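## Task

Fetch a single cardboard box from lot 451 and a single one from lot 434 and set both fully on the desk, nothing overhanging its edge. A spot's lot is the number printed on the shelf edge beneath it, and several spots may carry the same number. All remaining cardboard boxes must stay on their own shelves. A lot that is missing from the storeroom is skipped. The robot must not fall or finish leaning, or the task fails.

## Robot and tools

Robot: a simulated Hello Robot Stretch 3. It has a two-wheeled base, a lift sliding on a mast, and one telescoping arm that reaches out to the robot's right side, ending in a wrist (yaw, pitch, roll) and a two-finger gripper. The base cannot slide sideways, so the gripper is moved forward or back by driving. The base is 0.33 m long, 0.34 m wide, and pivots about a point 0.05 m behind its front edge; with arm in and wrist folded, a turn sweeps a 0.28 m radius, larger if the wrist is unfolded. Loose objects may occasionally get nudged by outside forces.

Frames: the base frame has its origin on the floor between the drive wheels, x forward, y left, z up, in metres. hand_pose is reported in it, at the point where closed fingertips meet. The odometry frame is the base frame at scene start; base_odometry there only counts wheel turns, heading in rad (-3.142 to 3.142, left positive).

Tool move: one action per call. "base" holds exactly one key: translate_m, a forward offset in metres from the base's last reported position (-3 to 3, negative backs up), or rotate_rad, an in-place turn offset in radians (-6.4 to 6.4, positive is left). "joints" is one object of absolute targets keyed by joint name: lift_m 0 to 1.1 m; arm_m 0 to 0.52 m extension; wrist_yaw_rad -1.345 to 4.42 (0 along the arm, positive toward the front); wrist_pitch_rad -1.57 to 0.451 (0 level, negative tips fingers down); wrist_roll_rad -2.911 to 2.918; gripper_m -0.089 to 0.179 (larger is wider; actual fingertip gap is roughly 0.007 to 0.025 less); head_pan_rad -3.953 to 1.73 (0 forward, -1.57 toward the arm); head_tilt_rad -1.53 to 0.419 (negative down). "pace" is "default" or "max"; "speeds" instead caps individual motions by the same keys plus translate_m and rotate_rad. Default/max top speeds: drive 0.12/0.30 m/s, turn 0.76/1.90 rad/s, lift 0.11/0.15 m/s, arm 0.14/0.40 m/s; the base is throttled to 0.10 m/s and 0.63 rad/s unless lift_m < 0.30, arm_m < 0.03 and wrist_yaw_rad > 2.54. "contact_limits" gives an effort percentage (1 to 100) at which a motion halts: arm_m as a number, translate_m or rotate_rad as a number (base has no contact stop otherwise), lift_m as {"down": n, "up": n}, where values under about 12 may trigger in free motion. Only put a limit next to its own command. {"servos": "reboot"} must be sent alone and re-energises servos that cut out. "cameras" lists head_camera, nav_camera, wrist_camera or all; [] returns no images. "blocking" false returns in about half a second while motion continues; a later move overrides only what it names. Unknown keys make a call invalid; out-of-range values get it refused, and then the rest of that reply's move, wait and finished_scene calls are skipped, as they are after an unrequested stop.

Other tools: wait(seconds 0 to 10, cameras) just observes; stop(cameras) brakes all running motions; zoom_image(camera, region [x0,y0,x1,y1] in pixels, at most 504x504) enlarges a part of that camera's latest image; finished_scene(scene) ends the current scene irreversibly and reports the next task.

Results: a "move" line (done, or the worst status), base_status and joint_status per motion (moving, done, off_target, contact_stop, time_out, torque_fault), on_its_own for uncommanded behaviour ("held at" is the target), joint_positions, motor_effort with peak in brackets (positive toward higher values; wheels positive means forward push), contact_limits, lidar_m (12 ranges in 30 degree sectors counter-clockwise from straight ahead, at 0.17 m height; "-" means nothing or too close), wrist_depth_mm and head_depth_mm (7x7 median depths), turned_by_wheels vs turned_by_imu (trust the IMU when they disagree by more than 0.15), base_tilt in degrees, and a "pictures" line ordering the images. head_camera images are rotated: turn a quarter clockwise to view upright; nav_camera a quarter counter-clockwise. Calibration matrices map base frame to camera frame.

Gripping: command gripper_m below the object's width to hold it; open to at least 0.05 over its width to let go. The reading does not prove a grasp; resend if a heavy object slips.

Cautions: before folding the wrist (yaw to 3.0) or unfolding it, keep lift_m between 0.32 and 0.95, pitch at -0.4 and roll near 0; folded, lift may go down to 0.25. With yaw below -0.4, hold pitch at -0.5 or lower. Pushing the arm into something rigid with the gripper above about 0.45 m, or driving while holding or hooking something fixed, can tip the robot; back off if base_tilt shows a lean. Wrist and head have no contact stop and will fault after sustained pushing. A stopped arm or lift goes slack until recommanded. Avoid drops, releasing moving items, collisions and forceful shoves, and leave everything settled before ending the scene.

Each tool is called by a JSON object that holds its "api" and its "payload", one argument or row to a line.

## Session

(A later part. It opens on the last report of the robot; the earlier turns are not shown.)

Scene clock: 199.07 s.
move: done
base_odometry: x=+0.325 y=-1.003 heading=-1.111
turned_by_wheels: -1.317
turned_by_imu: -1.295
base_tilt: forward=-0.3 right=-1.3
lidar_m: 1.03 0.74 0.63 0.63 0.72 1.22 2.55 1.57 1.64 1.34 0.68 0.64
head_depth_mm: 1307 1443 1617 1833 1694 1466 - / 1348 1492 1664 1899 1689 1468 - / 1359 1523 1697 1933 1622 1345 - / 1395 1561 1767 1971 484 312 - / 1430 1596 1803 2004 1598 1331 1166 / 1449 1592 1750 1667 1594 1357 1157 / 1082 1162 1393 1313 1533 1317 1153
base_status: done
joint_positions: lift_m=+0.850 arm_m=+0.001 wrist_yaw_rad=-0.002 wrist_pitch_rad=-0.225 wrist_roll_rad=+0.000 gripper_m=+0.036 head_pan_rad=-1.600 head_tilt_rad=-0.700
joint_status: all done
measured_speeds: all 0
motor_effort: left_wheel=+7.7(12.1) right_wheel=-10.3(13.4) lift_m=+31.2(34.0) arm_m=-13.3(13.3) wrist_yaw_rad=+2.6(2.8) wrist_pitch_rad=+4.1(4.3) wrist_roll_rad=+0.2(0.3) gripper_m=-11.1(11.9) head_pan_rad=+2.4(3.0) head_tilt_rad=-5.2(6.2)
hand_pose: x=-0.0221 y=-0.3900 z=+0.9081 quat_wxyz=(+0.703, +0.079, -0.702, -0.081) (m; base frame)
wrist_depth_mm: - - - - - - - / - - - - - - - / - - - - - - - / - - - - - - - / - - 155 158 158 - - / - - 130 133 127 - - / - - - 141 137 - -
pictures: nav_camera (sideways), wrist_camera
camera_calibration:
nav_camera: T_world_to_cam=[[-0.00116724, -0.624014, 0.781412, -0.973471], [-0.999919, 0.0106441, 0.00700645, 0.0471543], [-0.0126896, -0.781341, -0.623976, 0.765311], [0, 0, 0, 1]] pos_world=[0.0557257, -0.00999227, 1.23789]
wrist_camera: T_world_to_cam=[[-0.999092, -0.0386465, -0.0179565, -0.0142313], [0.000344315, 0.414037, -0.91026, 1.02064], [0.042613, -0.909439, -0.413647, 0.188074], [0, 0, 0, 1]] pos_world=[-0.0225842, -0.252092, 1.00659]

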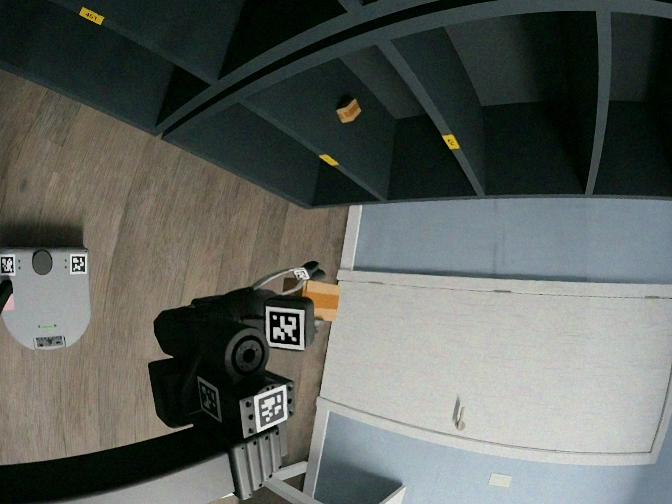

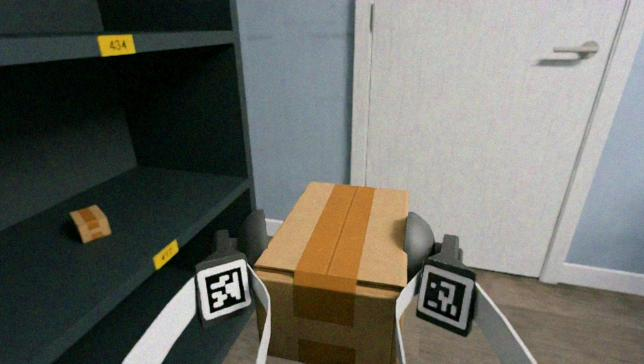

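{"api": "move", "payload": {
  "base": {"translate_m": -1.0},
  "cameras": []
}}

{"api": "move", "payload": {
  "base": {"translate_m": -0.39},
  "cameras": []
}}

{"api": "move", "payload": {
  "base": {"rotate_rad": -0.255},
  "joints": {"head_tilt_rad": -0.5},
  "cameras": ["head_camera", "nav_camera"]
}}

Scene clock: 216.63 s.
move: done
base_odometry: x=-0.118 y=-0.106 heading=-1.111
turned_by_wheels: +0.000
turned_by_imu: -0.001
base_tilt: forward=-0.3 right=-1.3
lidar_m: 1.62 1.01 0.86 0.86 0.98 1.66 2.73 0.93 0.98 1.42 1.60 1.54
head_depth_mm: 1133 1258 1338 967 1545 1467 - / 1160 1287 1326 959 1545 1471 - / 1173 1315 1420 954 827 1313 - / 1199 1343 1519 1753 483 312 - / 1214 1360 1537 1787 1600 1328 1164 / 1241 1377 1574 1828 1640 1358 1159 / 1258 1421 1621 1863 1623 1350 1155
base_status: done
joint_positions: lift_m=+0.850 arm_m=+0.001 wrist_yaw_rad=-0.002 wrist_pitch_rad=-0.225 wrist_roll_rad=+0.000 gripper_m=+0.036 head_pan_rad=-1.600 head_tilt_rad=-0.700
joint_status: not commanded
measured_speeds: all 0
motor_effort: left_wheel=-0.8(9.4) right_wheel=-11.2(15.7) lift_m=+24.1(30.2) arm_m=-11.8(13.5) wrist_yaw_rad=+1.4(3.2) wrist_pitch_rad=+4.2(4.3) wrist_roll_rad=+0.0(0.3) gripper_m=-11.2(11.8) head_pan_rad=+1.4(2.7) head_tilt_rad=-4.7(6.3)
hand_pose: x=-0.0221 y=-0.3900 z=+0.9081 quat_wxyz=(+0.703, +0.079, -0.702, -0.081) (m; base frame)
wrist_depth_mm: - - - - - - - / - - - - - - - / - - - - - - - / - - - - - - - / - - 156 159 150 - - / - - 129 133 127 - - / - - - 141 135 - -
pictures: none
No camera images: "cameras" was empty.

Scene clock: 221.67 s.
move: done
base_odometry: x=-0.291 y=+0.243 heading=-1.111
turned_by_wheels: +0.000
turned_by_imu: +0.000
base_tilt: forward=-0.4 right=-1.2
lidar_m: 1.92 1.12 0.96 0.95 1.09 2.36 2.36 1.26 0.69 0.93 1.51 2.11
head_depth_mm: 1054 1169 1266 971 779 1466 - / 1078 1199 1279 959 798 1461 - / 1101 1226 1314 955 771 1348 - / 1127 1254 1299 940 485 312 - / 1147 1274 1279 936 789 1300 1162 / 1172 1320 1455 929 1541 1353 1154 / 1200 1339 1528 1656 1547 1350 1153
base_status: done
joint_positions: lift_m=+0.850 arm_m=+0.001 wrist_yaw_rad=-0.002 wrist_pitch_rad=-0.225 wrist_roll_rad=+0.000 gripper_m=+0.036 head_pan_rad=-1.600 head_tilt_rad=-0.700
joint_status: not commanded
measured_speeds: all 0
motor_effort: left_wheel=-0.6(10.1) right_wheel=-10.6(15.8) lift_m=+23.8(24.8) arm_m=-11.2(12.1) wrist_yaw_rad=+2.7(3.2) wrist_pitch_rad=+4.1(4.3) wrist_roll_rad=+0.1(0.3) gripper_m=-11.8(12.1) head_pan_rad=+1.2(2.1) head_tilt_rad=-5.0(5.8)
hand_pose: x=-0.0221 y=-0.3900 z=+0.9081 quat_wxyz=(+0.703, +0.079, -0.702, -0.081) (m; base frame)
wrist_depth_mm: - - - - - - - / - - - - - - - / - - - - - - - / - - - 199 - - - / - - 152 158 150 - - / - - 129 133 127 - - / - - - 140 135 117 -
pictures: none
No camera images: "cameras" was empty.

Scene clock: 223.13 s.
move: done
base_odometry: x=-0.291 y=+0.243 heading=-1.365
turned_by_wheels: -0.255
turned_by_imu: -0.250
base_tilt: forward=-0.3 right=-1.1
lidar_m: 1.92 1.37 0.99 0.95 0.98 1.33 2.36 1.27 0.91 0.69 0.93 1.83
head_depth_mm: 1116 1209 1321 1380 957 785 1325 / 1109 1199 1309 1360 948 779 1285 / 1109 1195 1309 1353 941 745 1059 / 1099 1193 1301 1325 931 473 283 / 1093 1190 1285 1314 923 737 1262 / 1085 1177 1286 1300 923 757 1299 / 1081 1166 1270 1285 912 756 1256
base_status: done
joint_positions: lift_m=+0.850 arm_m=+0.001 wrist_yaw_rad=-0.002 wrist_pitch_rad=-0.225 wrist_roll_rad=+0.000 gripper_m=+0.036 head_pan_rad=-1.600 head_tilt_rad=-0.501
joint_status: all done
measured_speeds: all 0
motor_effort: left_wheel=+7.8(11.5) right_wheel=-9.4(13.8) lift_m=+24.2(24.8) arm_m=-11.5(11.8) wrist_yaw_rad=+2.1(2.8) wrist_pitch_rad=+4.1(4.3) wrist_roll_rad=+0.0(0.3) gripper_m=-11.3(11.7) head_pan_rad=+1.1(1.8) head_tilt_rad=+4.1(6.2)
hand_pose: x=-0.0221 y=-0.3900 z=+0.9081 quat_wxyz=(+0.703, +0.079, -0.702, -0.081) (m; base frame)
wrist_depth_mm: - - - - - - - / - - - - - - - / - - - - - - - / - - - 199 - - - / - - 153 158 150 - - / - - 129 133 127 - - / - 102 934 140 137 - -
pictures: head_camera (sideways), nav_camera (sideways)
camera_calibration:
head_camera: T_world_to_cam=[[-0.0336104, 0.434036, -0.900268, 1.18718], [0.996233, -0.0575004, -0.064915, 0.0780693], [-0.0799412, -0.899059, -0.430468, 0.516345], [0, 0, 0, 1]] pos_world=[0.00340343, -0.046563, 1.29611]
nav_camera: T_world_to_cam=[[0.00369148, -0.45682, 0.889551, -1.11456], [-0.999868, 0.0123892, 0.0105116, 0.0426298], [-0.0158227, -0.889473, -0.456714, 0.547699], [0, 0, 0, 1]] pos_world=[0.0554046, -0.0225187, 1.24115]

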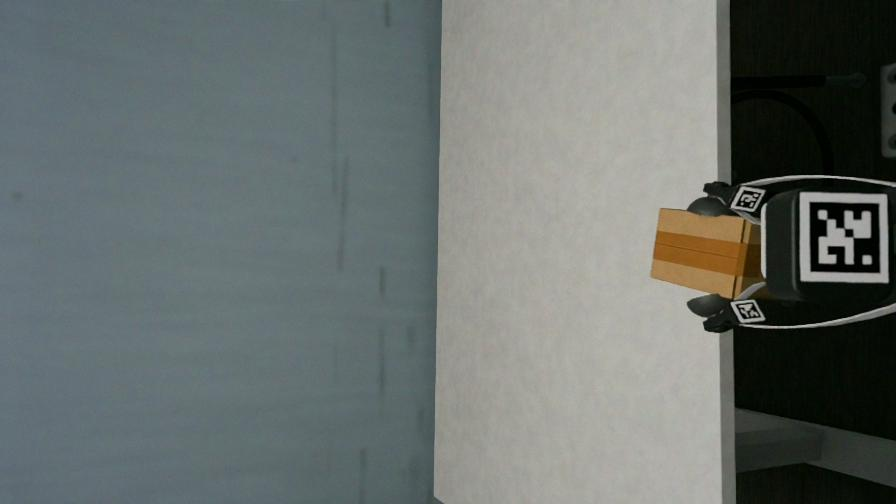

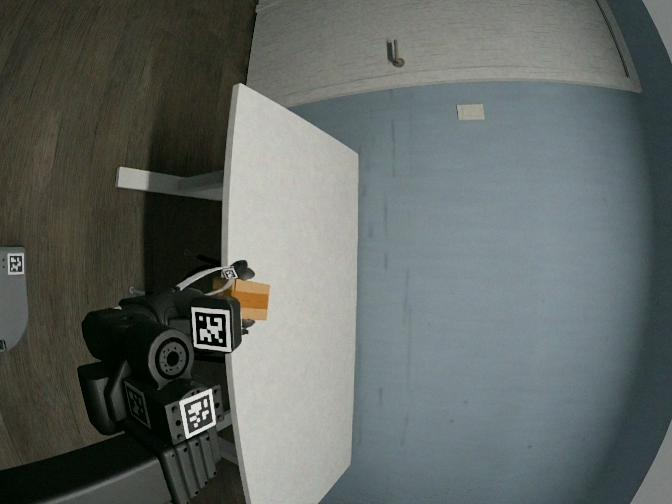

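{"api": "move", "payload": {
  "joints": {"arm_m": 0.33, "lift_m": 0.745},
  "cameras": ["head_camera"]
}}

{"api": "move", "payload": {
  "joints": {"lift_m": 0.694},
  "speeds": {"lift_m": 0.03},
  "contact_limits": {"lift_m": {"down": 14}},
  "cameras": ["wrist_camera"]
}}

Scene clock: 239.60 s.
move: done
base_odometry: x=-0.291 y=+0.243 heading=-1.365
turned_by_wheels: +0.000
turned_by_imu: +0.000
base_tilt: forward=-0.3 right=-1.1
lidar_m: 1.92 1.37 0.99 0.95 0.98 1.33 2.36 1.27 0.91 0.69 0.93 1.83
head_depth_mm: 1117 1213 1319 1379 954 783 1324 / 1112 1200 1311 1360 951 462 352 / 1107 1198 1299 1347 549 520 1243 / 1098 1188 1286 1337 622 593 1282 / 1096 1178 1299 1323 890 766 1302 / 1087 1173 1282 1302 919 759 1287 / 1085 1171 1267 1291 912 755 1248
base_status: not commanded
joint_positions: lift_m=+0.745 arm_m=+0.330 wrist_yaw_rad=-0.002 wrist_pitch_rad=-0.225 wrist_roll_rad=+0.000 gripper_m=+0.036 head_pan_rad=-1.600 head_tilt_rad=-0.500
joint_status: all done
measured_speeds: all 0
motor_effort: left_wheel=+7.5(8.5) right_wheel=-9.3(10.4) lift_m=+24.0(26.9) arm_m=+13.1(15.1) wrist_yaw_rad=+1.7(3.1) wrist_pitch_rad=+4.3(4.3) wrist_roll_rad=-0.3(0.3) gripper_m=-11.5(11.8) head_pan_rad=+1.1(1.7) head_tilt_rad=+3.9(4.7)
hand_pose: x=-0.0221 y=-0.7194 z=+0.8030 quat_wxyz=(+0.703, +0.079, -0.702, -0.081) (m; base frame)
wrist_depth_mm: - - - - - - - / - - - - - - - / - - - - - - - / - - - 199 - - - / - - 152 158 150 - - / - - 130 133 127 - - / - 95 - 141 132 107 -
pictures: head_camera (sideways)
camera_calibration:
head_camera: T_world_to_cam=[[-0.0336646, 0.433312, -0.900615, 1.18759], [0.996231, -0.0575256, -0.0649159, 0.0780693], [-0.0799373, -0.899406, -0.429742, 0.515385], [0, 0, 0, 1]] pos_world=[0.00340327, -0.0465662, 1.29612]

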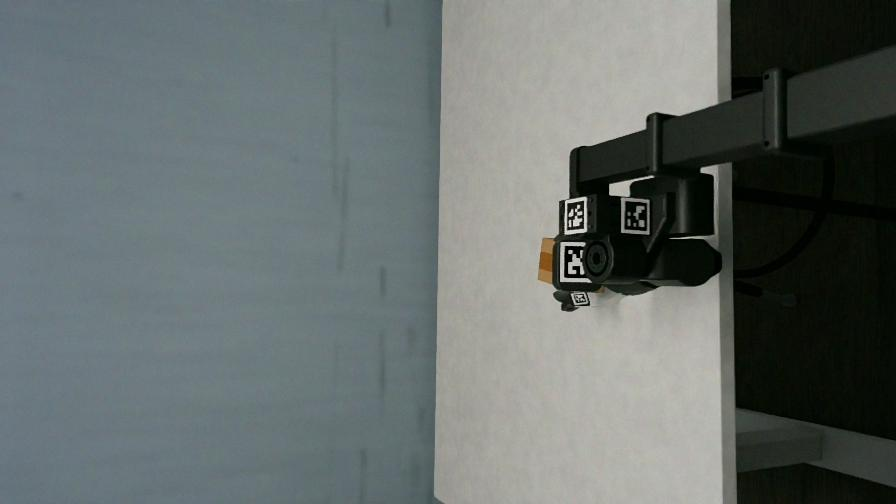

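Scene clock: 241.73 s.
move: done
base_odometry: x=-0.291 y=+0.243 heading=-1.365
turned_by_wheels: +0.000
turned_by_imu: +0.000
base_tilt: forward=-0.4 right=-1.2
lidar_m: 1.91 1.37 0.99 0.95 0.98 1.33 2.36 1.26 0.90 0.69 0.93 1.84
head_depth_mm: 1119 1209 1323 1378 953 785 1324 / 1113 1209 1312 1359 944 753 406 / 1109 1197 1302 1354 940 528 1048 / 1101 1195 1302 1326 899 553 1277 / 1096 1187 1290 1326 926 763 1302 / 1092 1179 1276 1302 917 760 1288 / 1088 1167 1277 1289 919 754 1251
base_status: not commanded
joint_positions: lift_m=+0.694 arm_m=+0.330 wrist_yaw_rad=-0.002 wrist_pitch_rad=-0.193 wrist_roll_rad=+0.000 gripper_m=+0.036 head_pan_rad=-1.600 head_tilt_rad=-0.500
joint_status: all done
measured_speeds: all 0
motor_effort: left_wheel=+8.0(8.1) right_wheel=-10.1(10.6) lift_m=+20.3(26.8) arm_m=+11.5(13.1) wrist_yaw_rad=+2.1(2.9) wrist_pitch_rad=-1.8(4.3) wrist_roll_rad=-0.3(0.3) gripper_m=-11.5(11.9) head_pan_rad=+0.7(1.5) head_tilt_rad=+2.7(4.1)
contact_limits: lift_m down 14 (down: maximum 72; up: maximum 65)
hand_pose: x=-0.0221 y=-0.7218 z=+0.7598 quat_wxyz=(+0.704, +0.068, -0.704, -0.069) (m; base frame)
wrist_depth_mm: - - - - - - - / - - - - - - - / - - - - - - - / - - - 200 - - - / - - 153 158 149 - - / - - 130 133 127 - - / - 94 - 140 132 107 -
pictures: wrist_camera
camera_calibration:
wrist_camera: T_world_to_cam=[[-0.999092, -0.0392342, -0.0166286, -0.0310547], [0.000241436, 0.38501, -0.922912, 1.01168], [0.0426119, -0.922078, -0.384651, -0.2062], [0, 0, 0, 1]] pos_world=[-0.0224841, -0.580858, 0.85386]

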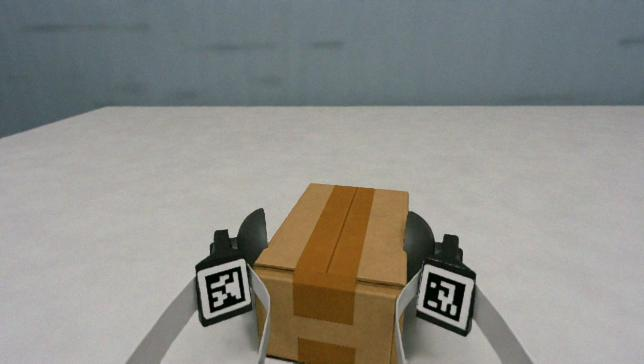

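{"api": "move", "payload": {
  "joints": {"gripper_m": 0.13},
  "cameras": []
}}

{"api": "move", "payload": {
  "joints": {"arm_m": 0.0},
  "pace": "max",
  "cameras": ["wrist_camera"]
}}

{"api": "move", "payload": {
  "joints": {"lift_m": 0.75, "wrist_pitch_rad": -0.4, "gripper_m": 0.04},
  "cameras": []
}}

{"api": "move", "payload": {
  "joints": {"wrist_yaw_rad": 3.0},
  "pace": "max",
  "cameras": []
}}

{"api": "move", "payload": {
  "base": {"translate_m": -0.25},
  "joints": {"lift_m": 0.27, "head_pan_rad": 0.0, "head_tilt_rad": -0.3},
  "pace": "max",
  "cameras": ["nav_camera"]
}}

Scene clock: 260.73 s.
move: done
base_odometry: x=-0.291 y=+0.243 heading=-1.365
turned_by_wheels: +0.000
turned_by_imu: +0.000
base_tilt: forward=-0.3 right=-1.2
lidar_m: 1.92 1.37 0.99 0.95 0.98 1.34 2.36 1.27 0.91 0.69 0.93 1.84
head_depth_mm: 1122 1211 1317 1377 957 784 1327 / 1111 1203 1313 1361 945 752 407 / 1111 1199 1298 1351 941 528 1057 / 1099 1193 1299 1328 896 553 1274 / 1093 1187 1288 1312 925 762 1296 / 1086 1177 1276 1307 917 759 1292 / 1082 1171 1267 1291 910 755 1255
base_status: not commanded
joint_positions: lift_m=+0.694 arm_m=+0.330 wrist_yaw_rad=-0.002 wrist_pitch_rad=-0.214 wrist_roll_rad=+0.000 gripper_m=+0.130 head_pan_rad=-1.600 head_tilt_rad=-0.500
joint_status: all done
measured_speeds: all 0
motor_effort: left_wheel=+7.6(8.0) right_wheel=-9.1(10.2) lift_m=+26.6(26.6) arm_m=+7.5(9.4) wrist_yaw_rad=+0.6(2.4) wrist_pitch_rad=+2.1(2.2) wrist_roll_rad=-0.2(0.3) gripper_m=+0.6(81.5) head_pan_rad=+1.2(1.3) head_tilt_rad=+1.3(3.4)
contact_limits: lift_m down 14 (down: maximum 72; up: maximum 65)
hand_pose: x=-0.0221 y=-0.7203 z=+0.7548 quat_wxyz=(+0.703, +0.075, -0.703, -0.077) (m; base frame)
wrist_depth_mm: - - - - - - - / - - - - - - - / - - - - - - - / - - - 183 - - - / - - - 147 146 144 - / - 125 140 131 127 123 - / - 121 - 141 135 - -
pictures: none
No camera images: "cameras" was empty.

Scene clock: 262.83 s.
move: done
base_odometry: x=-0.291 y=+0.243 heading=-1.365
turned_by_wheels: +0.000
turned_by_imu: +0.000
base_tilt: forward=-0.3 right=-1.2
lidar_m: 1.92 1.37 0.99 0.95 0.99 1.34 2.36 1.27 0.91 0.69 0.93 1.83
head_depth_mm: 1122 1208 1330 1384 956 784 1335 / 1117 1206 1312 1362 947 779 1256 / 1109 1198 1301 1352 942 774 1215 / 1103 1193 1290 1338 901 771 1269 / 1091 1181 1290 1322 929 762 1302 / 1086 1176 1281 1305 917 757 1286 / 1085 1169 1270 1283 911 755 1255
base_status: not commanded
joint_positions: lift_m=+0.694 arm_m=+0.001 wrist_yaw_rad=-0.002 wrist_pitch_rad=-0.216 wrist_roll_rad=+0.000 gripper_m=+0.130 head_pan_rad=-1.600 head_tilt_rad=-0.500
joint_status: all done
measured_speeds: all 0
motor_effort: left_wheel=+7.4(7.9) right_wheel=-9.2(10.1) lift_m=+29.8(31.0) arm_m=-13.0(14.8) wrist_yaw_rad=+1.9(3.3) wrist_pitch_rad=+2.3(2.5) wrist_roll_rad=+0.0(0.3) gripper_m=+1.2(1.2) head_pan_rad=+0.5(1.3) head_tilt_rad=+1.9(2.8)
contact_limits: lift_m down 14 (down: maximum 72; up: maximum 65)
hand_pose: x=-0.0221 y=-0.3907 z=+0.7543 quat_wxyz=(+0.703, +0.076, -0.703, -0.077) (m; base frame)
wrist_depth_mm: - - - - - - - / - - - - - - - / - - - 445 - - - / - - - - - - - / - - - - 624 151 - / - 125 - - - 123 - / - 975 - - - 126 -
pictures: wrist_camera
camera_calibration:
wrist_camera: T_world_to_cam=[[-0.999092, -0.0388527, -0.0175053, -0.0173445], [0.00024378, 0.405569, -0.914064, 0.880472], [0.0426135, -0.913238, -0.405191, 0.115943], [0, 0, 0, 1]] pos_world=[-0.0224841, -0.251882, 0.851483]

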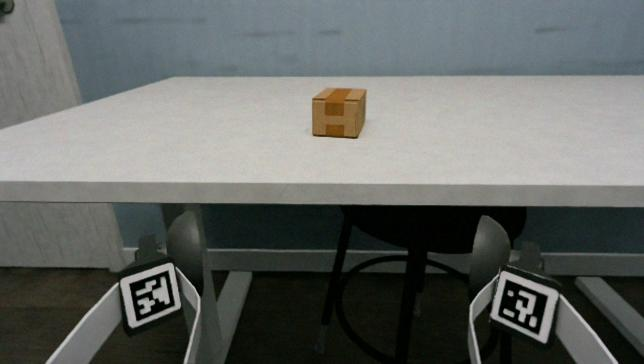

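Scene clock: 264.27 s.
move: done
base_odometry: x=-0.291 y=+0.243 heading=-1.365
turned_by_wheels: +0.000
turned_by_imu: +0.000
base_tilt: forward=-0.4 right=-1.1
lidar_m: 1.91 1.37 0.99 0.95 0.99 1.34 2.36 1.27 0.91 0.69 0.93 1.83
head_depth_mm: 1117 1210 1319 1384 958 785 1328 / 1114 1203 1310 1360 947 780 1261 / 1101 1197 1305 1350 940 774 1252 / 1099 1194 1291 1334 895 772 1271 / 1097 1180 1286 1325 929 767 1302 / 1093 1172 1279 1298 920 760 1299 / 1086 1169 1275 1293 910 756 1252
base_status: not commanded
joint_positions: lift_m=+0.750 arm_m=+0.001 wrist_yaw_rad=-0.002 wrist_pitch_rad=-0.413 wrist_roll_rad=+0.000 gripper_m=+0.040 head_pan_rad=-1.600 head_tilt_rad=-0.500
joint_status: all done
measured_speeds: all 0
motor_effort: left_wheel=+7.5(7.7) right_wheel=-8.9(10.4) lift_m=+29.1(32.9) arm_m=-11.5(13.3) wrist_yaw_rad=+1.3(2.5) wrist_pitch_rad=+1.9(4.3) wrist_roll_rad=+0.2(0.2) gripper_m=+0.1(81.3) head_pan_rad=+1.0(1.1) head_tilt_rad=+1.6(2.4)
hand_pose: x=-0.0221 y=-0.3706 z=+0.7639 quat_wxyz=(+0.692, +0.144, -0.692, -0.146) (m; base frame)
wrist_depth_mm: - - - - - - - / - - - 430 - - - / - - - - - - - / - - - - - - - / - - - - - - - / - - 125 - 129 - - / 946 967 896 927 913 926 916
pictures: none
No camera images: "cameras" was empty.

Scene clock: 266.10 s.
move: done
base_odometry: x=-0.291 y=+0.243 heading=-1.365
turned_by_wheels: +0.000
turned_by_imu: +0.000
base_tilt: forward=-0.3 right=-1.2
lidar_m: 1.92 1.37 0.99 0.95 0.98 1.33 2.36 1.27 0.91 0.69 0.93 1.83
head_depth_mm: 1119 1211 1332 1385 957 786 1327 / 1111 1205 1316 1366 950 779 1254 / 1105 1197 1297 1348 937 772 1248 / 1104 1187 1298 1333 897 769 1276 / 1101 1182 1294 1310 928 764 1296 / 1090 1184 1277 1299 920 760 1290 / 1082 1169 1275 1293 911 756 1250
base_status: not commanded
joint_positions: lift_m=+0.750 arm_m=+0.001 wrist_yaw_rad=+2.997 wrist_pitch_rad=-0.413 wrist_roll_rad=+0.000 gripper_m=+0.040 head_pan_rad=-1.600 head_tilt_rad=-0.500
joint_status: all done
measured_speeds: all 0
motor_effort: left_wheel=+7.5(7.9) right_wheel=-8.9(9.9) lift_m=+23.1(29.0) arm_m=-10.0(11.8) wrist_yaw_rad=+2.7(6.6) wrist_pitch_rad=+2.0(2.0) wrist_roll_rad=+0.0(0.5) gripper_m=+0.2(0.9) head_pan_rad=+0.7(1.2) head_tilt_rad=+1.1(2.1)
hand_pose: x=+0.0112 y=+0.0772 z=+0.7639 quat_wxyz=(+0.195, +0.700, +0.095, +0.680) (m; base frame)
wrist_depth_mm: - 137 - - - - - / - 148 - - - - - / - 162 - - - - - / - 186 - - - - - / - - 202 - - - - / - - 127 - 129 - - / 942 965 259 915 891 917 904
pictures: none
No camera images: "cameras" was empty.

Scene clock: 270.10 s.
move: done
base_odometry: x=-0.342 y=+0.488 heading=-1.365
turned_by_wheels: +0.000
turned_by_imu: +0.000
base_tilt: forward=-0.3 right=-1.2
lidar_m: 2.16 1.37 0.99 0.95 0.98 1.33 2.11 1.92 1.10 0.69 1.04 1.84
head_depth_mm: 2283 2312 2277 2385 2515 2042 1565 / 2291 2403 2528 2608 2640 2048 1560 / 2263 2378 2491 2585 2584 2017 1555 / 2256 2362 2440 2307 2563 2008 1543 / 2249 2363 2462 2561 2671 2018 1538 / 2251 2327 2428 2562 2682 1994 1526 / 2208 2327 2417 2540 2519 1976 1527
base_status: done
joint_positions: lift_m=+0.270 arm_m=+0.001 wrist_yaw_rad=+2.997 wrist_pitch_rad=-0.414 wrist_roll_rad=+0.000 gripper_m=+0.040 head_pan_rad=+0.000 head_tilt_rad=-0.297
joint_status: all done
measured_speeds: all 0
motor_effort: left_wheel=+0.2(9.6) right_wheel=-10.3(13.1) lift_m=+25.6(25.9) arm_m=-5.9(10.0) wrist_yaw_rad=+2.1(3.6) wrist_pitch_rad=+2.2(2.3) wrist_roll_rad=+0.1(0.3) gripper_m=+0.3(1.0) head_pan_rad=-3.2(4.9) head_tilt_rad=-2.8(7.2)
hand_pose: x=+0.0111 y=+0.0770 z=+0.2835 quat_wxyz=(+0.195, +0.700, +0.095, +0.680) (m; base frame)
wrist_depth_mm: - 137 904 - - - - / - 148 981 - - - - / 870 161 850 887 863 860 864 / 719 186 642 703 688 682 673 / 589 567 202 557 547 572 566 / 499 495 127 289 129 488 481 / 270 269 248 259 406 420 417
pictures: nav_camera (sideways)
camera_calibration:
nav_camera: T_world_to_cam=[[0.267692, 0.0171466, 0.963352, -1.21244], [0.0147056, -0.999798, 0.0137089, 0.0322815], [0.963392, 0.0104969, -0.26789, 0.296007], [0, 0, 0, 1]] pos_world=[0.0389155, 0.0499571, 1.24686]

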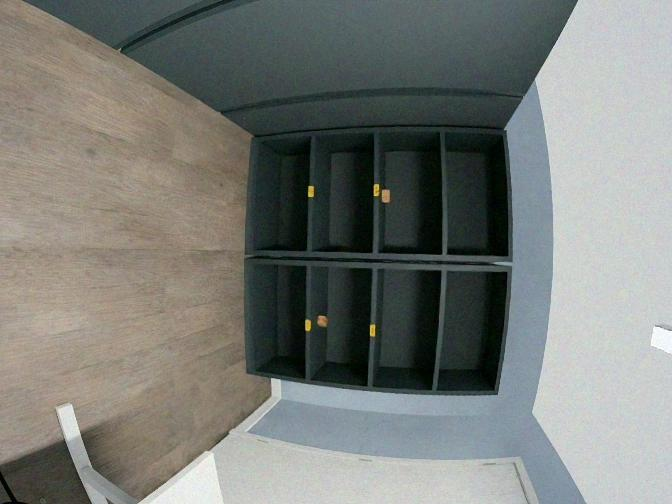

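{"api": "move", "payload": {
  "base": {"translate_m": -1.55},
  "pace": "max",
  "cameras": []
}}

{"api": "move", "payload": {
  "base": {"rotate_rad": 1.571},
  "joints": {"head_pan_rad": -0.6, "head_tilt_rad": -0.2},
  "pace": "max",
  "cameras": ["nav_camera"]
}}

Scene clock: 288.53 s.
move: done
base_odometry: x=-0.659 y=+2.005 heading=-1.365
turned_by_wheels: +0.000
turned_by_imu: -0.001
base_tilt: forward=-0.4 right=-1.3
lidar_m: 3.68 1.33 1.03 2.38 0.83 0.60 0.57 0.59 0.80 1.36 1.23 1.90
head_depth_mm: 3044 3504 3468 3092 2243 1953 1552 / 3034 3833 - - 2921 2029 1565 / 3102 3798 - - 2945 2006 1544 / 3143 3759 - - 2859 2011 1539 / 3185 3732 - - 2854 2004 1541 / 3174 3667 3813 3894 2828 1985 1520 / 3251 2891 2889 2981 2644 1974 1517
base_status: done
joint_positions: lift_m=+0.270 arm_m=+0.001 wrist_yaw_rad=+2.997 wrist_pitch_rad=-0.414 wrist_roll_rad=+0.000 gripper_m=+0.040 head_pan_rad=+0.000 head_tilt_rad=-0.301
joint_status: not commanded
measured_speeds: all 0
motor_effort: left_wheel=+0.5(12.1) right_wheel=-6.4(17.3) lift_m=+24.3(31.7) arm_m=+2.9(3.7) wrist_yaw_rad=+1.7(3.5) wrist_pitch_rad=+2.2(2.3) wrist_roll_rad=-0.1(0.3) gripper_m=-0.3(1.0) head_pan_rad=-1.8(3.5) head_tilt_rad=-0.8(3.7)
hand_pose: x=+0.0111 y=+0.0770 z=+0.2835 quat_wxyz=(+0.195, +0.700, +0.096, +0.680) (m; base frame)
wrist_depth_mm: - 137 - - - - - / - 147 - - - - - / 803 162 830 898 869 861 845 / 711 186 649 697 685 682 672 / 585 566 202 553 548 565 560 / 498 492 127 290 129 484 481 / 270 269 249 260 404 423 422
pictures: none
No camera images: "cameras" was empty.

Scene clock: 290.67 s.
move: done
base_odometry: x=-0.659 y=+2.005 heading=+0.206
turned_by_wheels: +1.571
turned_by_imu: +1.539
base_tilt: forward=-0.3 right=-1.3
lidar_m: 2.39 0.85 0.60 0.57 0.59 0.78 1.36 1.23 1.25 3.68 1.36 1.03
head_depth_mm: 2099 1420 1493 1560 1634 1729 1717 / 1291 1286 1330 1375 1447 1518 1564 / 1129 1158 1202 1257 1298 1353 1410 / 1026 1060 1091 1135 1173 1221 1270 / 950 975 1005 1040 1074 1112 1152 / 909 939 962 990 1029 1057 1093 / 1110 1152 1197 1244 1293 1340 1405
base_status: done
joint_positions: lift_m=+0.270 arm_m=+0.001 wrist_yaw_rad=+2.997 wrist_pitch_rad=-0.414 wrist_roll_rad=+0.000 gripper_m=+0.040 head_pan_rad=-0.604 head_tilt_rad=-0.200
joint_status: all done
measured_speeds: all 0
motor_effort: left_wheel=-7.2(14.4) right_wheel=+8.9(15.4) lift_m=+26.5(27.0) arm_m=-5.4(5.4) wrist_yaw_rad=+2.1(3.0) wrist_pitch_rad=+2.3(2.3) wrist_roll_rad=-0.1(0.3) gripper_m=-0.2(1.0) head_pan_rad=+3.5(5.0) head_tilt_rad=+6.2(6.9)
hand_pose: x=+0.0111 y=+0.0770 z=+0.2835 quat_wxyz=(+0.195, +0.700, +0.096, +0.680) (m; base frame)
wrist_depth_mm: 517 137 549 576 591 616 633 / 561 147 594 621 636 - - / 611 161 173 - - - 769 / - 182 191 668 689 681 674 / 585 559 202 560 552 566 566 / 494 496 127 289 129 487 483 / 270 270 249 259 406 421 418
pictures: nav_camera (sideways)
camera_calibration:
nav_camera: T_world_to_cam=[[0.152147, -0.0841656, 0.984768, -1.23973], [-0.556954, -0.830406, 0.0150769, 0.0339245], [0.816488, -0.550764, -0.17322, 0.173726], [0, 0, 0, 1]] pos_world=[0.0656703, 0.0195107, 1.25043]

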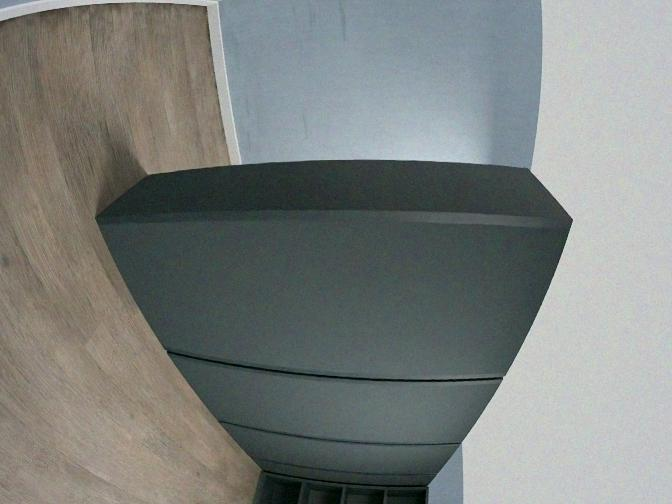

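{"api": "move", "payload": {
  "base": {"translate_m": 1.91},
  "pace": "max",
  "cameras": []
}}

{"api": "move", "payload": {
  "base": {"rotate_rad": -1.571},
  "joints": {"head_pan_rad": -1.2, "head_tilt_rad": -0.3},
  "pace": "max",
  "cameras": ["nav_camera"]
}}

Scene clock: 313.03 s.
move: done
base_odometry: x=+1.211 y=+2.395 heading=+0.206
turned_by_wheels: +0.000
turned_by_imu: +0.002
base_tilt: forward=-0.4 right=-1.2
lidar_m: 0.49 0.51 0.67 0.64 0.66 0.87 2.22 0.64 1.32 2.23 0.73 0.52
head_depth_mm: 693 725 759 795 836 882 930 / 627 652 679 710 740 781 813 / 571 591 615 637 667 694 723 / 527 543 560 583 603 626 651 / 487 502 517 532 552 569 591 / 453 465 479 493 507 523 542 / 423 434 445 458 471 485 501
base_status: done
joint_positions: lift_m=+0.270 arm_m=+0.001 wrist_yaw_rad=+2.997 wrist_pitch_rad=-0.414 wrist_roll_rad=+0.000 gripper_m=+0.040 head_pan_rad=-0.600 head_tilt_rad=-0.200
joint_status: not commanded
measured_speeds: all 0
motor_effort: left_wheel=+3.1(11.8) right_wheel=+2.0(17.3) lift_m=+29.4(31.6) arm_m=-6.7(13.1) wrist_yaw_rad=+1.7(3.3) wrist_pitch_rad=+2.1(2.3) wrist_roll_rad=+0.0(0.4) gripper_m=+0.5(1.0) head_pan_rad=+3.4(4.2) head_tilt_rad=+3.0(6.2)
hand_pose: x=+0.0110 y=+0.0770 z=+0.2835 quat_wxyz=(+0.195, +0.700, +0.096, +0.680) (m; base frame)
wrist_depth_mm: 569 137 607 619 634 681 523 / 625 148 157 - - 724 515 / - 161 170 - 773 761 521 / 688 183 222 693 685 680 530 / 593 564 202 556 550 571 532 / 501 498 127 289 129 485 484 / 271 269 249 259 403 424 418
pictures: none
No camera images: "cameras" was empty.

Scene clock: 315.17 s.
move: done
base_odometry: x=+1.211 y=+2.395 heading=-1.365
turned_by_wheels: -1.571
turned_by_imu: -1.540
base_tilt: forward=-0.4 right=-1.2
lidar_m: 2.03 0.71 0.51 0.50 0.51 0.67 0.64 0.66 0.90 2.37 0.64 1.35
head_depth_mm: 2712 2832 2964 3057 2976 2048 1558 / 2790 2877 3093 3181 2937 2042 1552 / 2870 3030 3196 3316 2920 2032 1555 / 2880 3083 3203 3104 2845 1982 1551 / 731 767 807 849 904 957 1026 / 599 622 648 677 706 741 778 / 514 538 565 596 630 664 824
base_status: done
joint_positions: lift_m=+0.270 arm_m=+0.001 wrist_yaw_rad=+2.997 wrist_pitch_rad=-0.414 wrist_roll_rad=+0.000 gripper_m=+0.040 head_pan_rad=-1.204 head_tilt_rad=-0.300
joint_status: all done
measured_speeds: all 0
motor_effort: left_wheel=+6.2(15.3) right_wheel=-9.5(14.0) lift_m=+29.6(30.6) arm_m=-12.8(13.4) wrist_yaw_rad=+1.0(3.0) wrist_pitch_rad=+2.1(2.3) wrist_roll_rad=-0.1(0.3) gripper_m=+0.0(0.9) head_pan_rad=+3.4(5.8) head_tilt_rad=-3.3(7.8)
hand_pose: x=+0.0110 y=+0.0770 z=+0.2835 quat_wxyz=(+0.195, +0.700, +0.096, +0.680) (m; base frame)
wrist_depth_mm: 457 137 477 500 520 522 530 / 500 147 515 538 542 - - / 536 161 170 - - - - / - 179 188 - 659 661 650 / 590 548 202 559 552 566 564 / 500 493 127 288 129 481 481 / 268 268 248 258 404 424 419
pictures: nav_camera (sideways)
camera_calibration:
nav_camera: T_world_to_cam=[[0.112861, -0.246071, 0.962659, -1.21067], [-0.928083, -0.372122, 0.0136875, 0.0380496], [0.354858, -0.894972, -0.270372, 0.302934], [0, 0, 0, 1]] pos_world=[0.0644528, -0.0126348, 1.24685]

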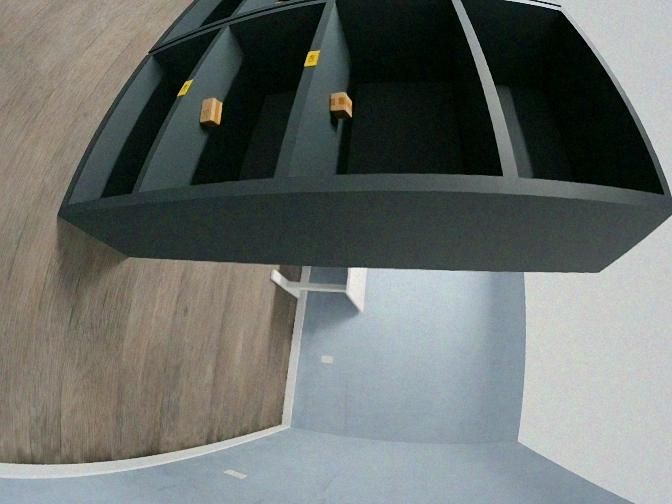

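{"api": "move", "payload": {
  "base": {"translate_m": 0.85},
  "joints": {"head_pan_rad": -1.6, "head_tilt_rad": -0.7},
  "pace": "max",
  "cameras": ["nav_camera","head_camera"]
}}

{"api": "move", "payload": {
  "base": {"translate_m": 0.9},
  "pace": "max",
  "cameras": ["nav_camera","head_camera"]
}}

Scene clock: 325.90 s.
move: done
base_odometry: x=+1.385 y=+1.563 heading=-1.365
turned_by_wheels: +0.000
turned_by_imu: +0.000
base_tilt: forward=-0.2 right=-1.2
lidar_m: 2.09 0.73 0.53 0.51 0.53 0.71 1.48 1.53 0.66 0.95 0.64 0.70
head_depth_mm: 788 882 710 939 969 893 1139 / 782 877 701 1137 996 886 1141 / 780 869 691 1124 982 880 1129 / 778 864 649 1120 975 874 1125 / 774 859 674 1110 971 870 1116 / 770 846 669 1101 970 866 1112 / 768 843 658 1092 963 858 1113
base_status: done
joint_positions: lift_m=+0.270 arm_m=+0.001 wrist_yaw_rad=+2.998 wrist_pitch_rad=-0.414 wrist_roll_rad=+0.000 gripper_m=+0.040 head_pan_rad=-1.600 head_tilt_rad=-0.700
joint_status: all done
measured_speeds: all 0
motor_effort: left_wheel=+6.7(13.0) right_wheel=+0.5(14.4) lift_m=+28.3(29.6) arm_m=-9.3(11.4) wrist_yaw_rad=+1.5(3.3) wrist_pitch_rad=+2.2(2.3) wrist_roll_rad=-0.1(0.4) gripper_m=+0.3(1.1) head_pan_rad=+3.4(4.7) head_tilt_rad=+3.2(6.5)
hand_pose: x=+0.0110 y=+0.0770 z=+0.2835 quat_wxyz=(+0.195, +0.700, +0.096, +0.680) (m; base frame)
wrist_depth_mm: 472 137 495 509 523 537 538 / 513 147 527 540 - - - / 546 160 170 - - - - / - 178 188 639 660 656 658 / 589 563 202 555 543 566 561 / 502 496 127 289 129 485 486 / 271 270 247 260 408 425 421
pictures: head_camera (sideways), nav_camera (sideways)
camera_calibration:
head_camera: T_world_to_cam=[[-0.0284399, 0.603795, -0.796632, 1.05192], [0.996607, -0.0444501, -0.0692692, 0.0837338], [-0.0772348, -0.7959, -0.600482, 0.737495], [0, 0, 0, 1]] pos_world=[0.00342698, -0.0444488, 1.28665]
nav_camera: T_world_to_cam=[[-0.00141672, -0.624008, 0.781416, -0.973461], [-0.999915, 0.0110329, 0.00699761, 0.0471672], [-0.0129879, -0.78134, -0.623971, 0.765322], [0, 0, 0, 1]] pos_world=[0.055724, -0.00999138, 1.23789]

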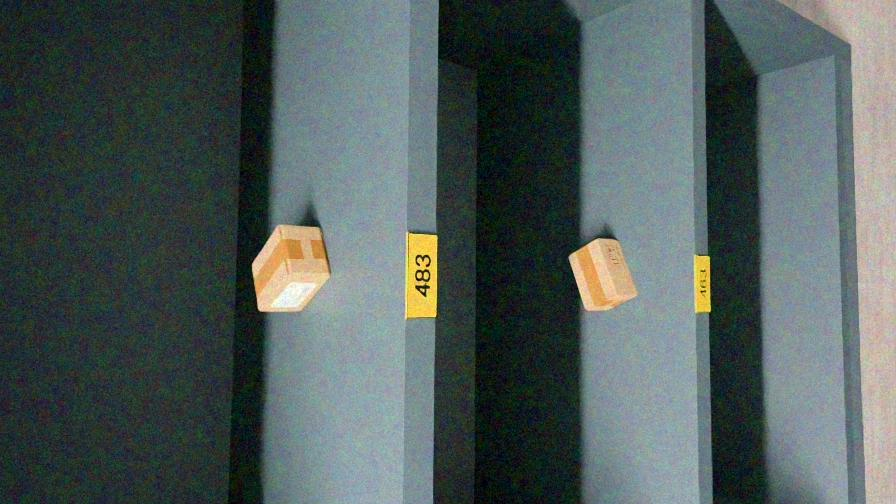

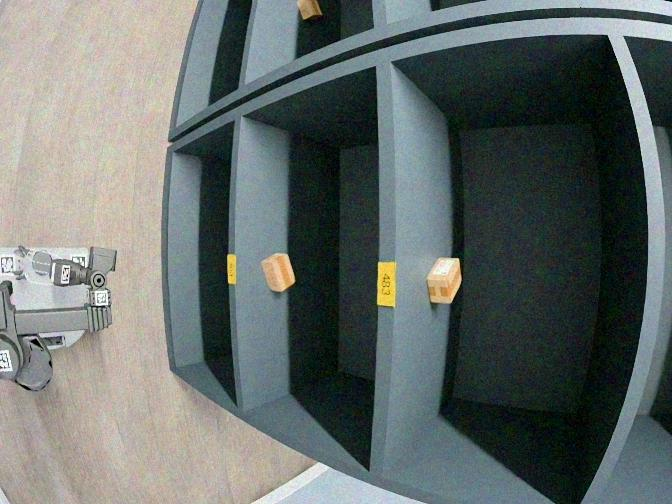

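Scene clock: 330.23 s.
move: done
base_odometry: x=+1.569 y=+0.682 heading=-1.365
turned_by_wheels: +0.000
turned_by_imu: +0.001
base_tilt: forward=-0.4 right=-1.3
lidar_m: 2.12 0.75 0.54 0.52 0.54 0.73 1.94 1.34 0.62 0.94 0.66 0.68
head_depth_mm: 777 861 712 850 943 887 1086 / 774 865 701 1133 996 888 1122 / 769 859 693 1129 988 881 1133 / 763 858 683 1121 984 874 1125 / 761 854 596 1108 943 869 1122 / 761 841 633 1094 967 868 1110 / 758 831 660 1086 960 856 1096
base_status: done
joint_positions: lift_m=+0.270 arm_m=+0.001 wrist_yaw_rad=+2.998 wrist_pitch_rad=-0.414 wrist_roll_rad=+0.000 gripper_m=+0.040 head_pan_rad=-1.600 head_tilt_rad=-0.700
joint_status: not commanded
measured_speeds: all 0
motor_effort: left_wheel=+5.1(14.1) right_wheel=+2.5(14.6) lift_m=+27.5(29.1) arm_m=-6.8(9.8) wrist_yaw_rad=+1.0(3.0) wrist_pitch_rad=+2.2(2.3) wrist_roll_rad=+0.1(0.4) gripper_m=+0.2(1.1) head_pan_rad=+3.2(4.1) head_tilt_rad=+2.6(3.7)
hand_pose: x=+0.0110 y=+0.0770 z=+0.2835 quat_wxyz=(+0.195, +0.700, +0.096, +0.680) (m; base frame)
wrist_depth_mm: 477 137 505 522 528 543 - / 522 147 531 - - - - / - 161 171 - - - - / - 178 188 661 658 656 674 / 589 564 204 552 550 560 560 / 503 494 127 290 129 484 483 / 270 270 248 259 406 420 422
pictures: head_camera (sideways), nav_camera (sideways)
camera_calibration:
head_camera: T_world_to_cam=[[-0.028697, 0.603624, -0.796752, 1.05207], [0.996615, -0.0441497, -0.0693437, 0.0838431], [-0.0770339, -0.796046, -0.600314, 0.737272], [0, 0, 0, 1]] pos_world=[0.00342677, -0.0444496, 1.28665]
nav_camera: T_world_to_cam=[[-0.00116147, -0.623843, 0.781549, -0.97364], [-0.999919, 0.010643, 0.0070094, 0.0471506], [-0.0126908, -0.781477, -0.623805, 0.765098], [0, 0, 0, 1]] pos_world=[0.0557256, -0.00999318, 1.23789]

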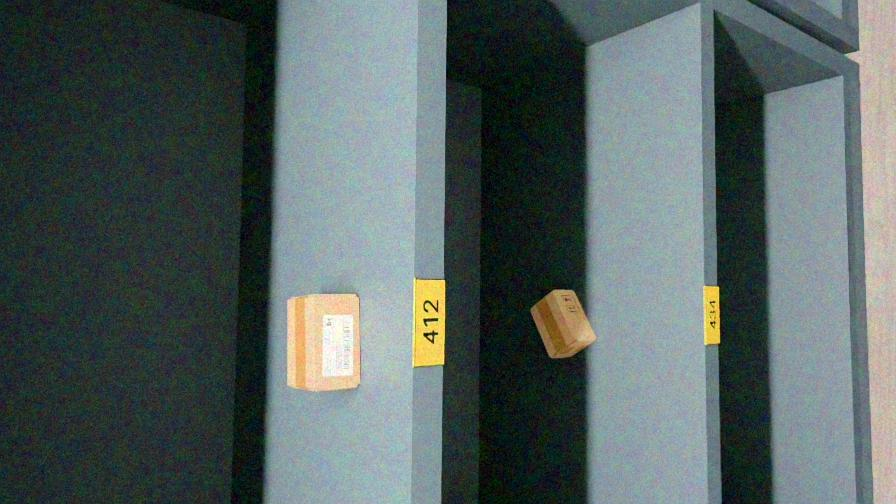

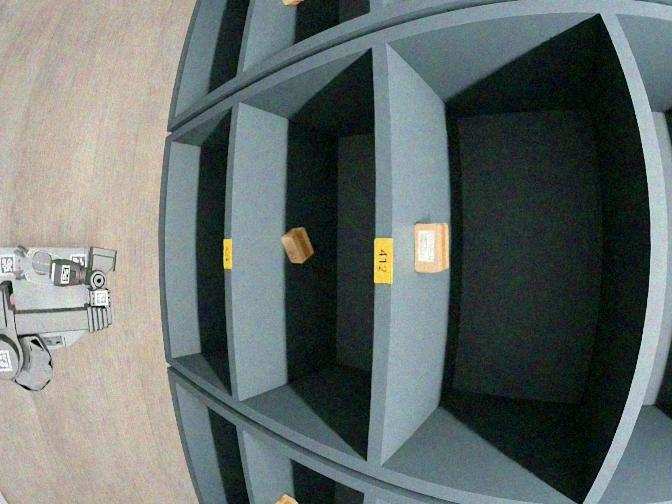

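{"api": "move", "payload": {
  "base": {"translate_m": 0.10},
  "joints": {"lift_m": 0.62},
  "cameras": ["head_camera"]
}}

{"api": "zoom_image", "payload": {
  "camera": "head_camera",
  "region": [500, 100, 896, 400]
}}

Scene clock: 368.70 s.
move: done
base_odometry: x=+1.589 y=+0.584 heading=-1.365
turned_by_wheels: +0.000
turned_by_imu: +0.000
base_tilt: forward=-0.3 right=-1.1
lidar_m: 2.12 0.75 0.54 0.52 0.54 0.73 1.95 0.70 0.69 0.94 0.60 1.31
head_depth_mm: 775 869 712 1065 1001 891 1120 / 774 866 702 1130 995 884 1135 / 771 858 661 1128 987 881 1125 / 765 852 601 1118 952 875 1124 / 763 854 678 1108 975 871 1117 / 759 846 668 1104 966 862 1103 / 755 831 658 1042 967 861 1092
base_status: done
joint_positions: lift_m=+0.620 arm_m=+0.001 wrist_yaw_rad=+2.998 wrist_pitch_rad=-0.414 wrist_roll_rad=+0.000 gripper_m=+0.040 head_pan_rad=-1.600 head_tilt_rad=-0.700
joint_status: all done
measured_speeds: all 0
motor_effort: left_wheel=+7.1(11.6) right_wheel=+2.8(7.9) lift_m=+28.7(34.1) arm_m=-3.7(5.7) wrist_yaw_rad=+1.4(3.1) wrist_pitch_rad=+2.2(2.4) wrist_roll_rad=-0.2(0.3) gripper_m=+0.1(0.9) head_pan_rad=+3.8(4.2) head_tilt_rad=+3.0(3.2)
hand_pose: x=+0.0110 y=+0.0770 z=+0.6335 quat_wxyz=(+0.195, +0.700, +0.096, +0.680) (m; base frame)
wrist_depth_mm: 479 137 506 524 531 537 - / 525 148 531 - - - - / - 161 170 - - - - / - 178 187 - - - - / - - 200 - 152 - - / - - 126 150 127 871 890 / 781 - 261 787 766 779 777
pictures: head_camera (sideways)
camera_calibration:
head_camera: T_world_to_cam=[[-0.028697, 0.603624, -0.796752, 1.05207], [0.996615, -0.0441497, -0.0693437, 0.0837435], [-0.0770339, -0.796046, -0.600314, 0.73728], [0, 0, 0, 1]] pos_world=[0.00352677, -0.0444496, 1.28665]

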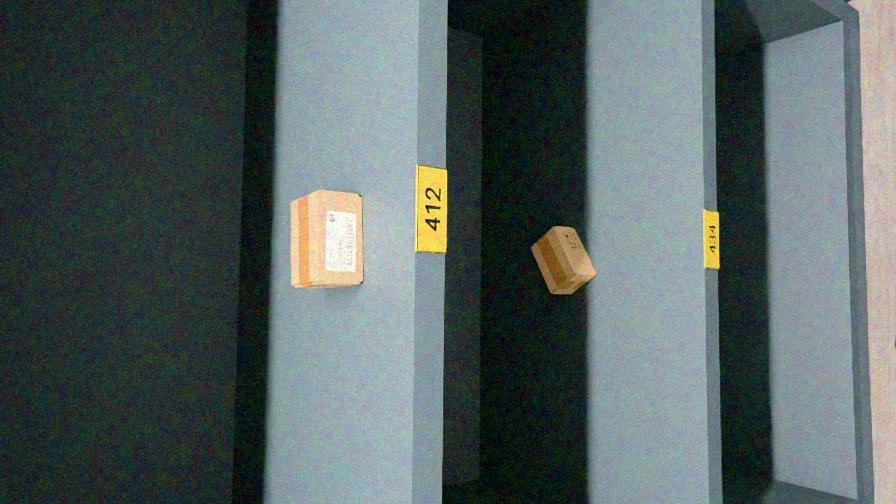

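Scaled by 1.273 from the camera's 896x504 image, which has a finer 1280x720 frame.

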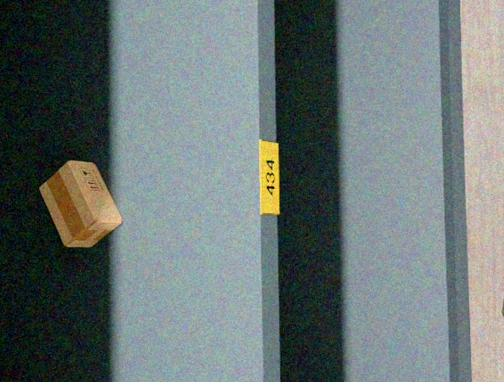

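{"api": "move", "payload": {
  "joints": {"wrist_yaw_rad": 0.0},
  "cameras": []
}}

{"api": "move", "payload": {
  "joints": {"lift_m": 0.51, "wrist_pitch_rad": -0.2, "gripper_m": 0.179},
  "cameras": ["wrist_camera"]
}}

Scene clock: 377.23 s.
move: done
base_odometry: x=+1.589 y=+0.584 heading=-1.365
turned_by_wheels: +0.000
turned_by_imu: +0.000
base_tilt: forward=-0.3 right=-1.2
lidar_m: 2.13 0.75 0.54 0.52 0.54 0.73 1.95 0.70 0.69 0.94 0.60 1.31
head_depth_mm: 775 869 711 1061 1006 893 1121 / 771 864 703 1139 995 887 1132 / 769 861 662 1128 990 883 1131 / 766 856 602 1113 948 878 477 / 762 851 677 1105 974 868 1097 / 759 845 668 1101 971 865 1104 / 758 832 661 1040 961 861 1092
base_status: not commanded
joint_positions: lift_m=+0.620 arm_m=+0.001 wrist_yaw_rad=+0.003 wrist_pitch_rad=-0.414 wrist_roll_rad=+0.000 gripper_m=+0.040 head_pan_rad=-1.600 head_tilt_rad=-0.700
joint_status: all done
measured_speeds: all 0
motor_effort: left_wheel=+7.0(7.3) right_wheel=+3.1(3.2) lift_m=+23.4(23.8) arm_m=-0.5(2.0) wrist_yaw_rad=-2.8(6.1) wrist_pitch_rad=+2.1(2.3) wrist_roll_rad=+0.1(0.4) gripper_m=+0.4(1.0) head_pan_rad=+3.1(4.0) head_tilt_rad=+2.0(2.6)
hand_pose: x=-0.0208 y=-0.3704 z=+0.6335 quat_wxyz=(+0.692, +0.147, -0.691, -0.145) (m; base frame)
wrist_depth_mm: 453 - - - - - 616 / 450 - - - - - 635 / 454 488 485 459 480 471 471 / 392 390 386 382 381 378 374 / 341 337 329 327 318 323 320 / 455 - 125 - 127 - - / 474 - 110 - - - -
pictures: none
No camera images: "cameras" was empty.

Scene clock: 379.17 s.
move: done
base_odometry: x=+1.589 y=+0.584 heading=-1.365
turned_by_wheels: +0.000
turned_by_imu: +0.000
base_tilt: forward=-0.3 right=-1.2
lidar_m: 2.12 0.75 0.54 0.52 0.54 0.73 1.95 0.70 0.69 0.94 0.60 1.31
head_depth_mm: 779 865 710 1070 1007 889 1124 / 771 863 701 1131 993 888 1135 / 767 861 661 1128 986 881 1111 / 766 856 601 1114 950 873 1108 / 764 851 677 1110 972 866 1097 / 759 848 668 1099 969 865 1099 / 759 834 661 1043 960 860 1087
base_status: not commanded
joint_positions: lift_m=+0.510 arm_m=+0.001 wrist_yaw_rad=+0.003 wrist_pitch_rad=-0.222 wrist_roll_rad=+0.000 gripper_m=+0.179 head_pan_rad=-1.600 head_tilt_rad=-0.700
joint_status: all done
measured_speeds: all 0
motor_effort: left_wheel=+6.8(7.3) right_wheel=+2.4(3.1) lift_m=+22.8(25.2) arm_m=+1.0(1.0) wrist_yaw_rad=-2.7(4.3) wrist_pitch_rad=+3.5(5.5) wrist_roll_rad=+0.2(0.4) gripper_m=+0.5(84.6) head_pan_rad=+3.3(3.9) head_tilt_rad=+2.0(2.4)
hand_pose: x=-0.0207 y=-0.3902 z=+0.5689 quat_wxyz=(+0.703, +0.080, -0.702, -0.077) (m; base frame)
wrist_depth_mm: 452 - - - - - 609 / 451 - - - - - 647 / 443 485 481 435 446 472 474 / 327 325 322 323 321 320 316 / 284 275 279 275 273 269 266 / 118 139 - - - - - / 118 712 - - - - 105
pictures: wrist_camera
camera_calibration:
wrist_camera: T_world_to_cam=[[-0.99886, -0.0443033, -0.0177822, -0.0212698], [-0.00200352, 0.411065, -0.911604, 0.711478], [0.0476967, -0.910529, -0.410685, 0.04549], [0, 0, 0, 1]] pos_world=[-0.0219898, -0.251986, 0.666889]

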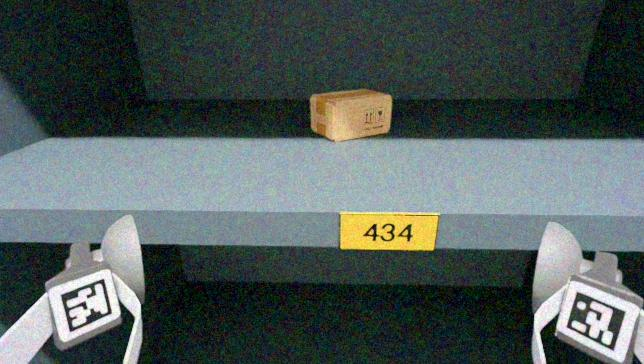

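{"api": "move", "payload": {
  "base": {"translate_m": -0.172},
  "joints": {"wrist_yaw_rad": 0.47},
  "cameras": ["wrist_camera"]
}}

{"api": "zoom_image", "payload": {
  "camera": "wrist_camera",
  "region": [150, 0, 644, 250]
}}

Scene clock: 417.33 s.
move: done
base_odometry: x=+1.554 y=+0.752 heading=-1.365
turned_by_wheels: +0.000
turned_by_imu: +0.000
base_tilt: forward=-0.3 right=-1.2
lidar_m: 2.12 0.75 0.54 0.52 0.54 0.73 1.94 1.34 0.58 0.94 0.75 0.72
head_depth_mm: 753 784 700 694 769 862 1122 / 776 865 703 928 965 888 1114 / 770 862 694 1126 987 881 1130 / 767 854 688 1112 983 872 1123 / 765 853 676 1114 957 868 1112 / 759 843 598 1099 943 866 1113 / 760 833 625 1088 959 860 1094
base_status: done
joint_positions: lift_m=+0.510 arm_m=+0.001 wrist_yaw_rad=+0.467 wrist_pitch_rad=-0.222 wrist_roll_rad=+0.000 gripper_m=+0.179 head_pan_rad=-1.600 head_tilt_rad=-0.700
joint_status: all done
measured_speeds: all 0
motor_effort: left_wheel=-6.8(9.8) right_wheel=-5.6(13.2) lift_m=+26.6(27.0) arm_m=+3.6(3.8) wrist_yaw_rad=+1.3(6.0) wrist_pitch_rad=+3.6(3.7) wrist_roll_rad=-0.2(0.3) gripper_m=+0.6(1.4) head_pan_rad=+3.5(3.9) head_tilt_rad=+1.6(2.0)
hand_pose: x=+0.0887 y=-0.3641 z=+0.5689 quat_wxyz=(+0.702, +0.239, -0.665, +0.086) (m; base frame)
wrist_depth_mm: 439 487 - - - - - / 460 486 - - - - - / 499 480 479 483 436 436 463 / - 500 372 334 319 318 316 / - 143 - 319 280 256 239 / - 126 850 - - - 218 / 761 673 - - - - 105
pictures: wrist_camera
camera_calibration:
wrist_camera: T_world_to_cam=[[-0.873546, -0.486416, -0.0178041, -0.082896], [-0.185648, 0.366768, -0.911601, 0.701105], [0.449948, -0.79302, -0.410691, 0.0711899], [0, 0, 0, 1]] pos_world=[0.0257134, -0.24101, 0.666889]

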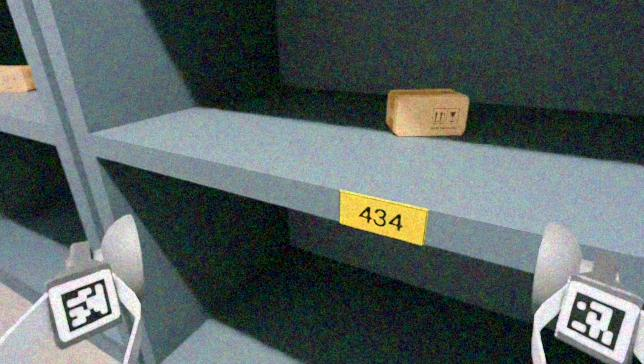

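Scaled by 1.020.

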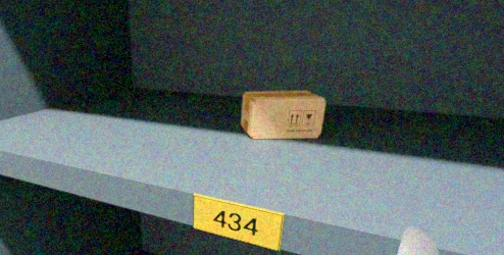

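{"api": "move", "payload": {
  "joints": {"arm_m": 0.24},
  "contact_limits": {"arm_m": 35},
  "cameras": ["wrist_camera"]
}}

Scene clock: 432.13 s.
move: done
base_odometry: x=+1.554 y=+0.752 heading=-1.365
turned_by_wheels: +0.000
turned_by_imu: +0.000
base_tilt: forward=-0.3 right=-1.2
lidar_m: 2.11 0.75 0.54 0.52 0.54 0.73 1.95 1.34 0.58 0.94 0.75 0.71
head_depth_mm: 751 782 700 696 770 863 1120 / 774 867 700 928 967 886 1112 / 771 859 693 1128 990 623 539 / 763 859 683 1117 980 626 1107 / 762 854 675 1105 956 803 1115 / 761 842 597 1104 939 862 1108 / 756 835 625 1088 961 860 1095
base_status: not commanded
joint_positions: lift_m=+0.510 arm_m=+0.240 wrist_yaw_rad=+0.467 wrist_pitch_rad=-0.222 wrist_roll_rad=+0.000 gripper_m=+0.179 head_pan_rad=-1.600 head_tilt_rad=-0.700
joint_status: all done
measured_speeds: all 0
motor_effort: left_wheel=-6.8(7.7) right_wheel=-5.5(6.4) lift_m=+28.5(31.2) arm_m=+13.6(15.5) wrist_yaw_rad=+2.2(3.2) wrist_pitch_rad=+3.6(3.6) wrist_roll_rad=+0.2(0.3) gripper_m=+0.5(1.4) head_pan_rad=+2.9(4.0) head_tilt_rad=+0.8(1.4)
contact_limits: arm_m 35 (drawing in: default 31, maximum 55; extending or still: default 40, maximum 69)
hand_pose: x=+0.0887 y=-0.6035 z=+0.5689 quat_wxyz=(+0.702, +0.239, -0.665, +0.086) (m; base frame)
wrist_depth_mm: 417 483 - - - - - / 430 490 - - - - - / 428 482 474 475 430 394 - / 323 323 321 247 280 316 314 / 254 230 241 240 239 236 248 / 123 144 193 192 191 191 190 / 151 156 161 165 160 159 107
pictures: wrist_camera
camera_calibration:
wrist_camera: T_world_to_cam=[[-0.873487, -0.486523, -0.0177495, -0.199433], [-0.185685, 0.366632, -0.911648, 0.788876], [0.450045, -0.793017, -0.410589, -0.118728], [0, 0, 0, 1]] pos_world=[0.0257132, -0.48041, 0.666889]

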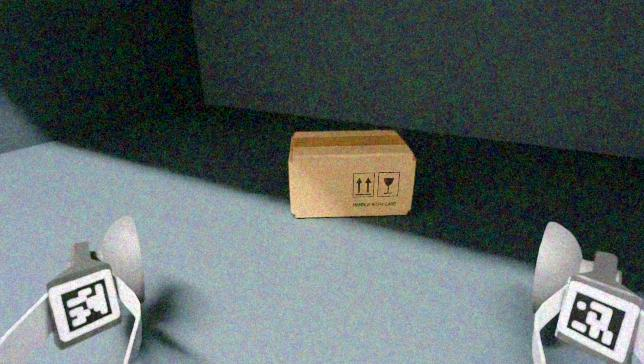

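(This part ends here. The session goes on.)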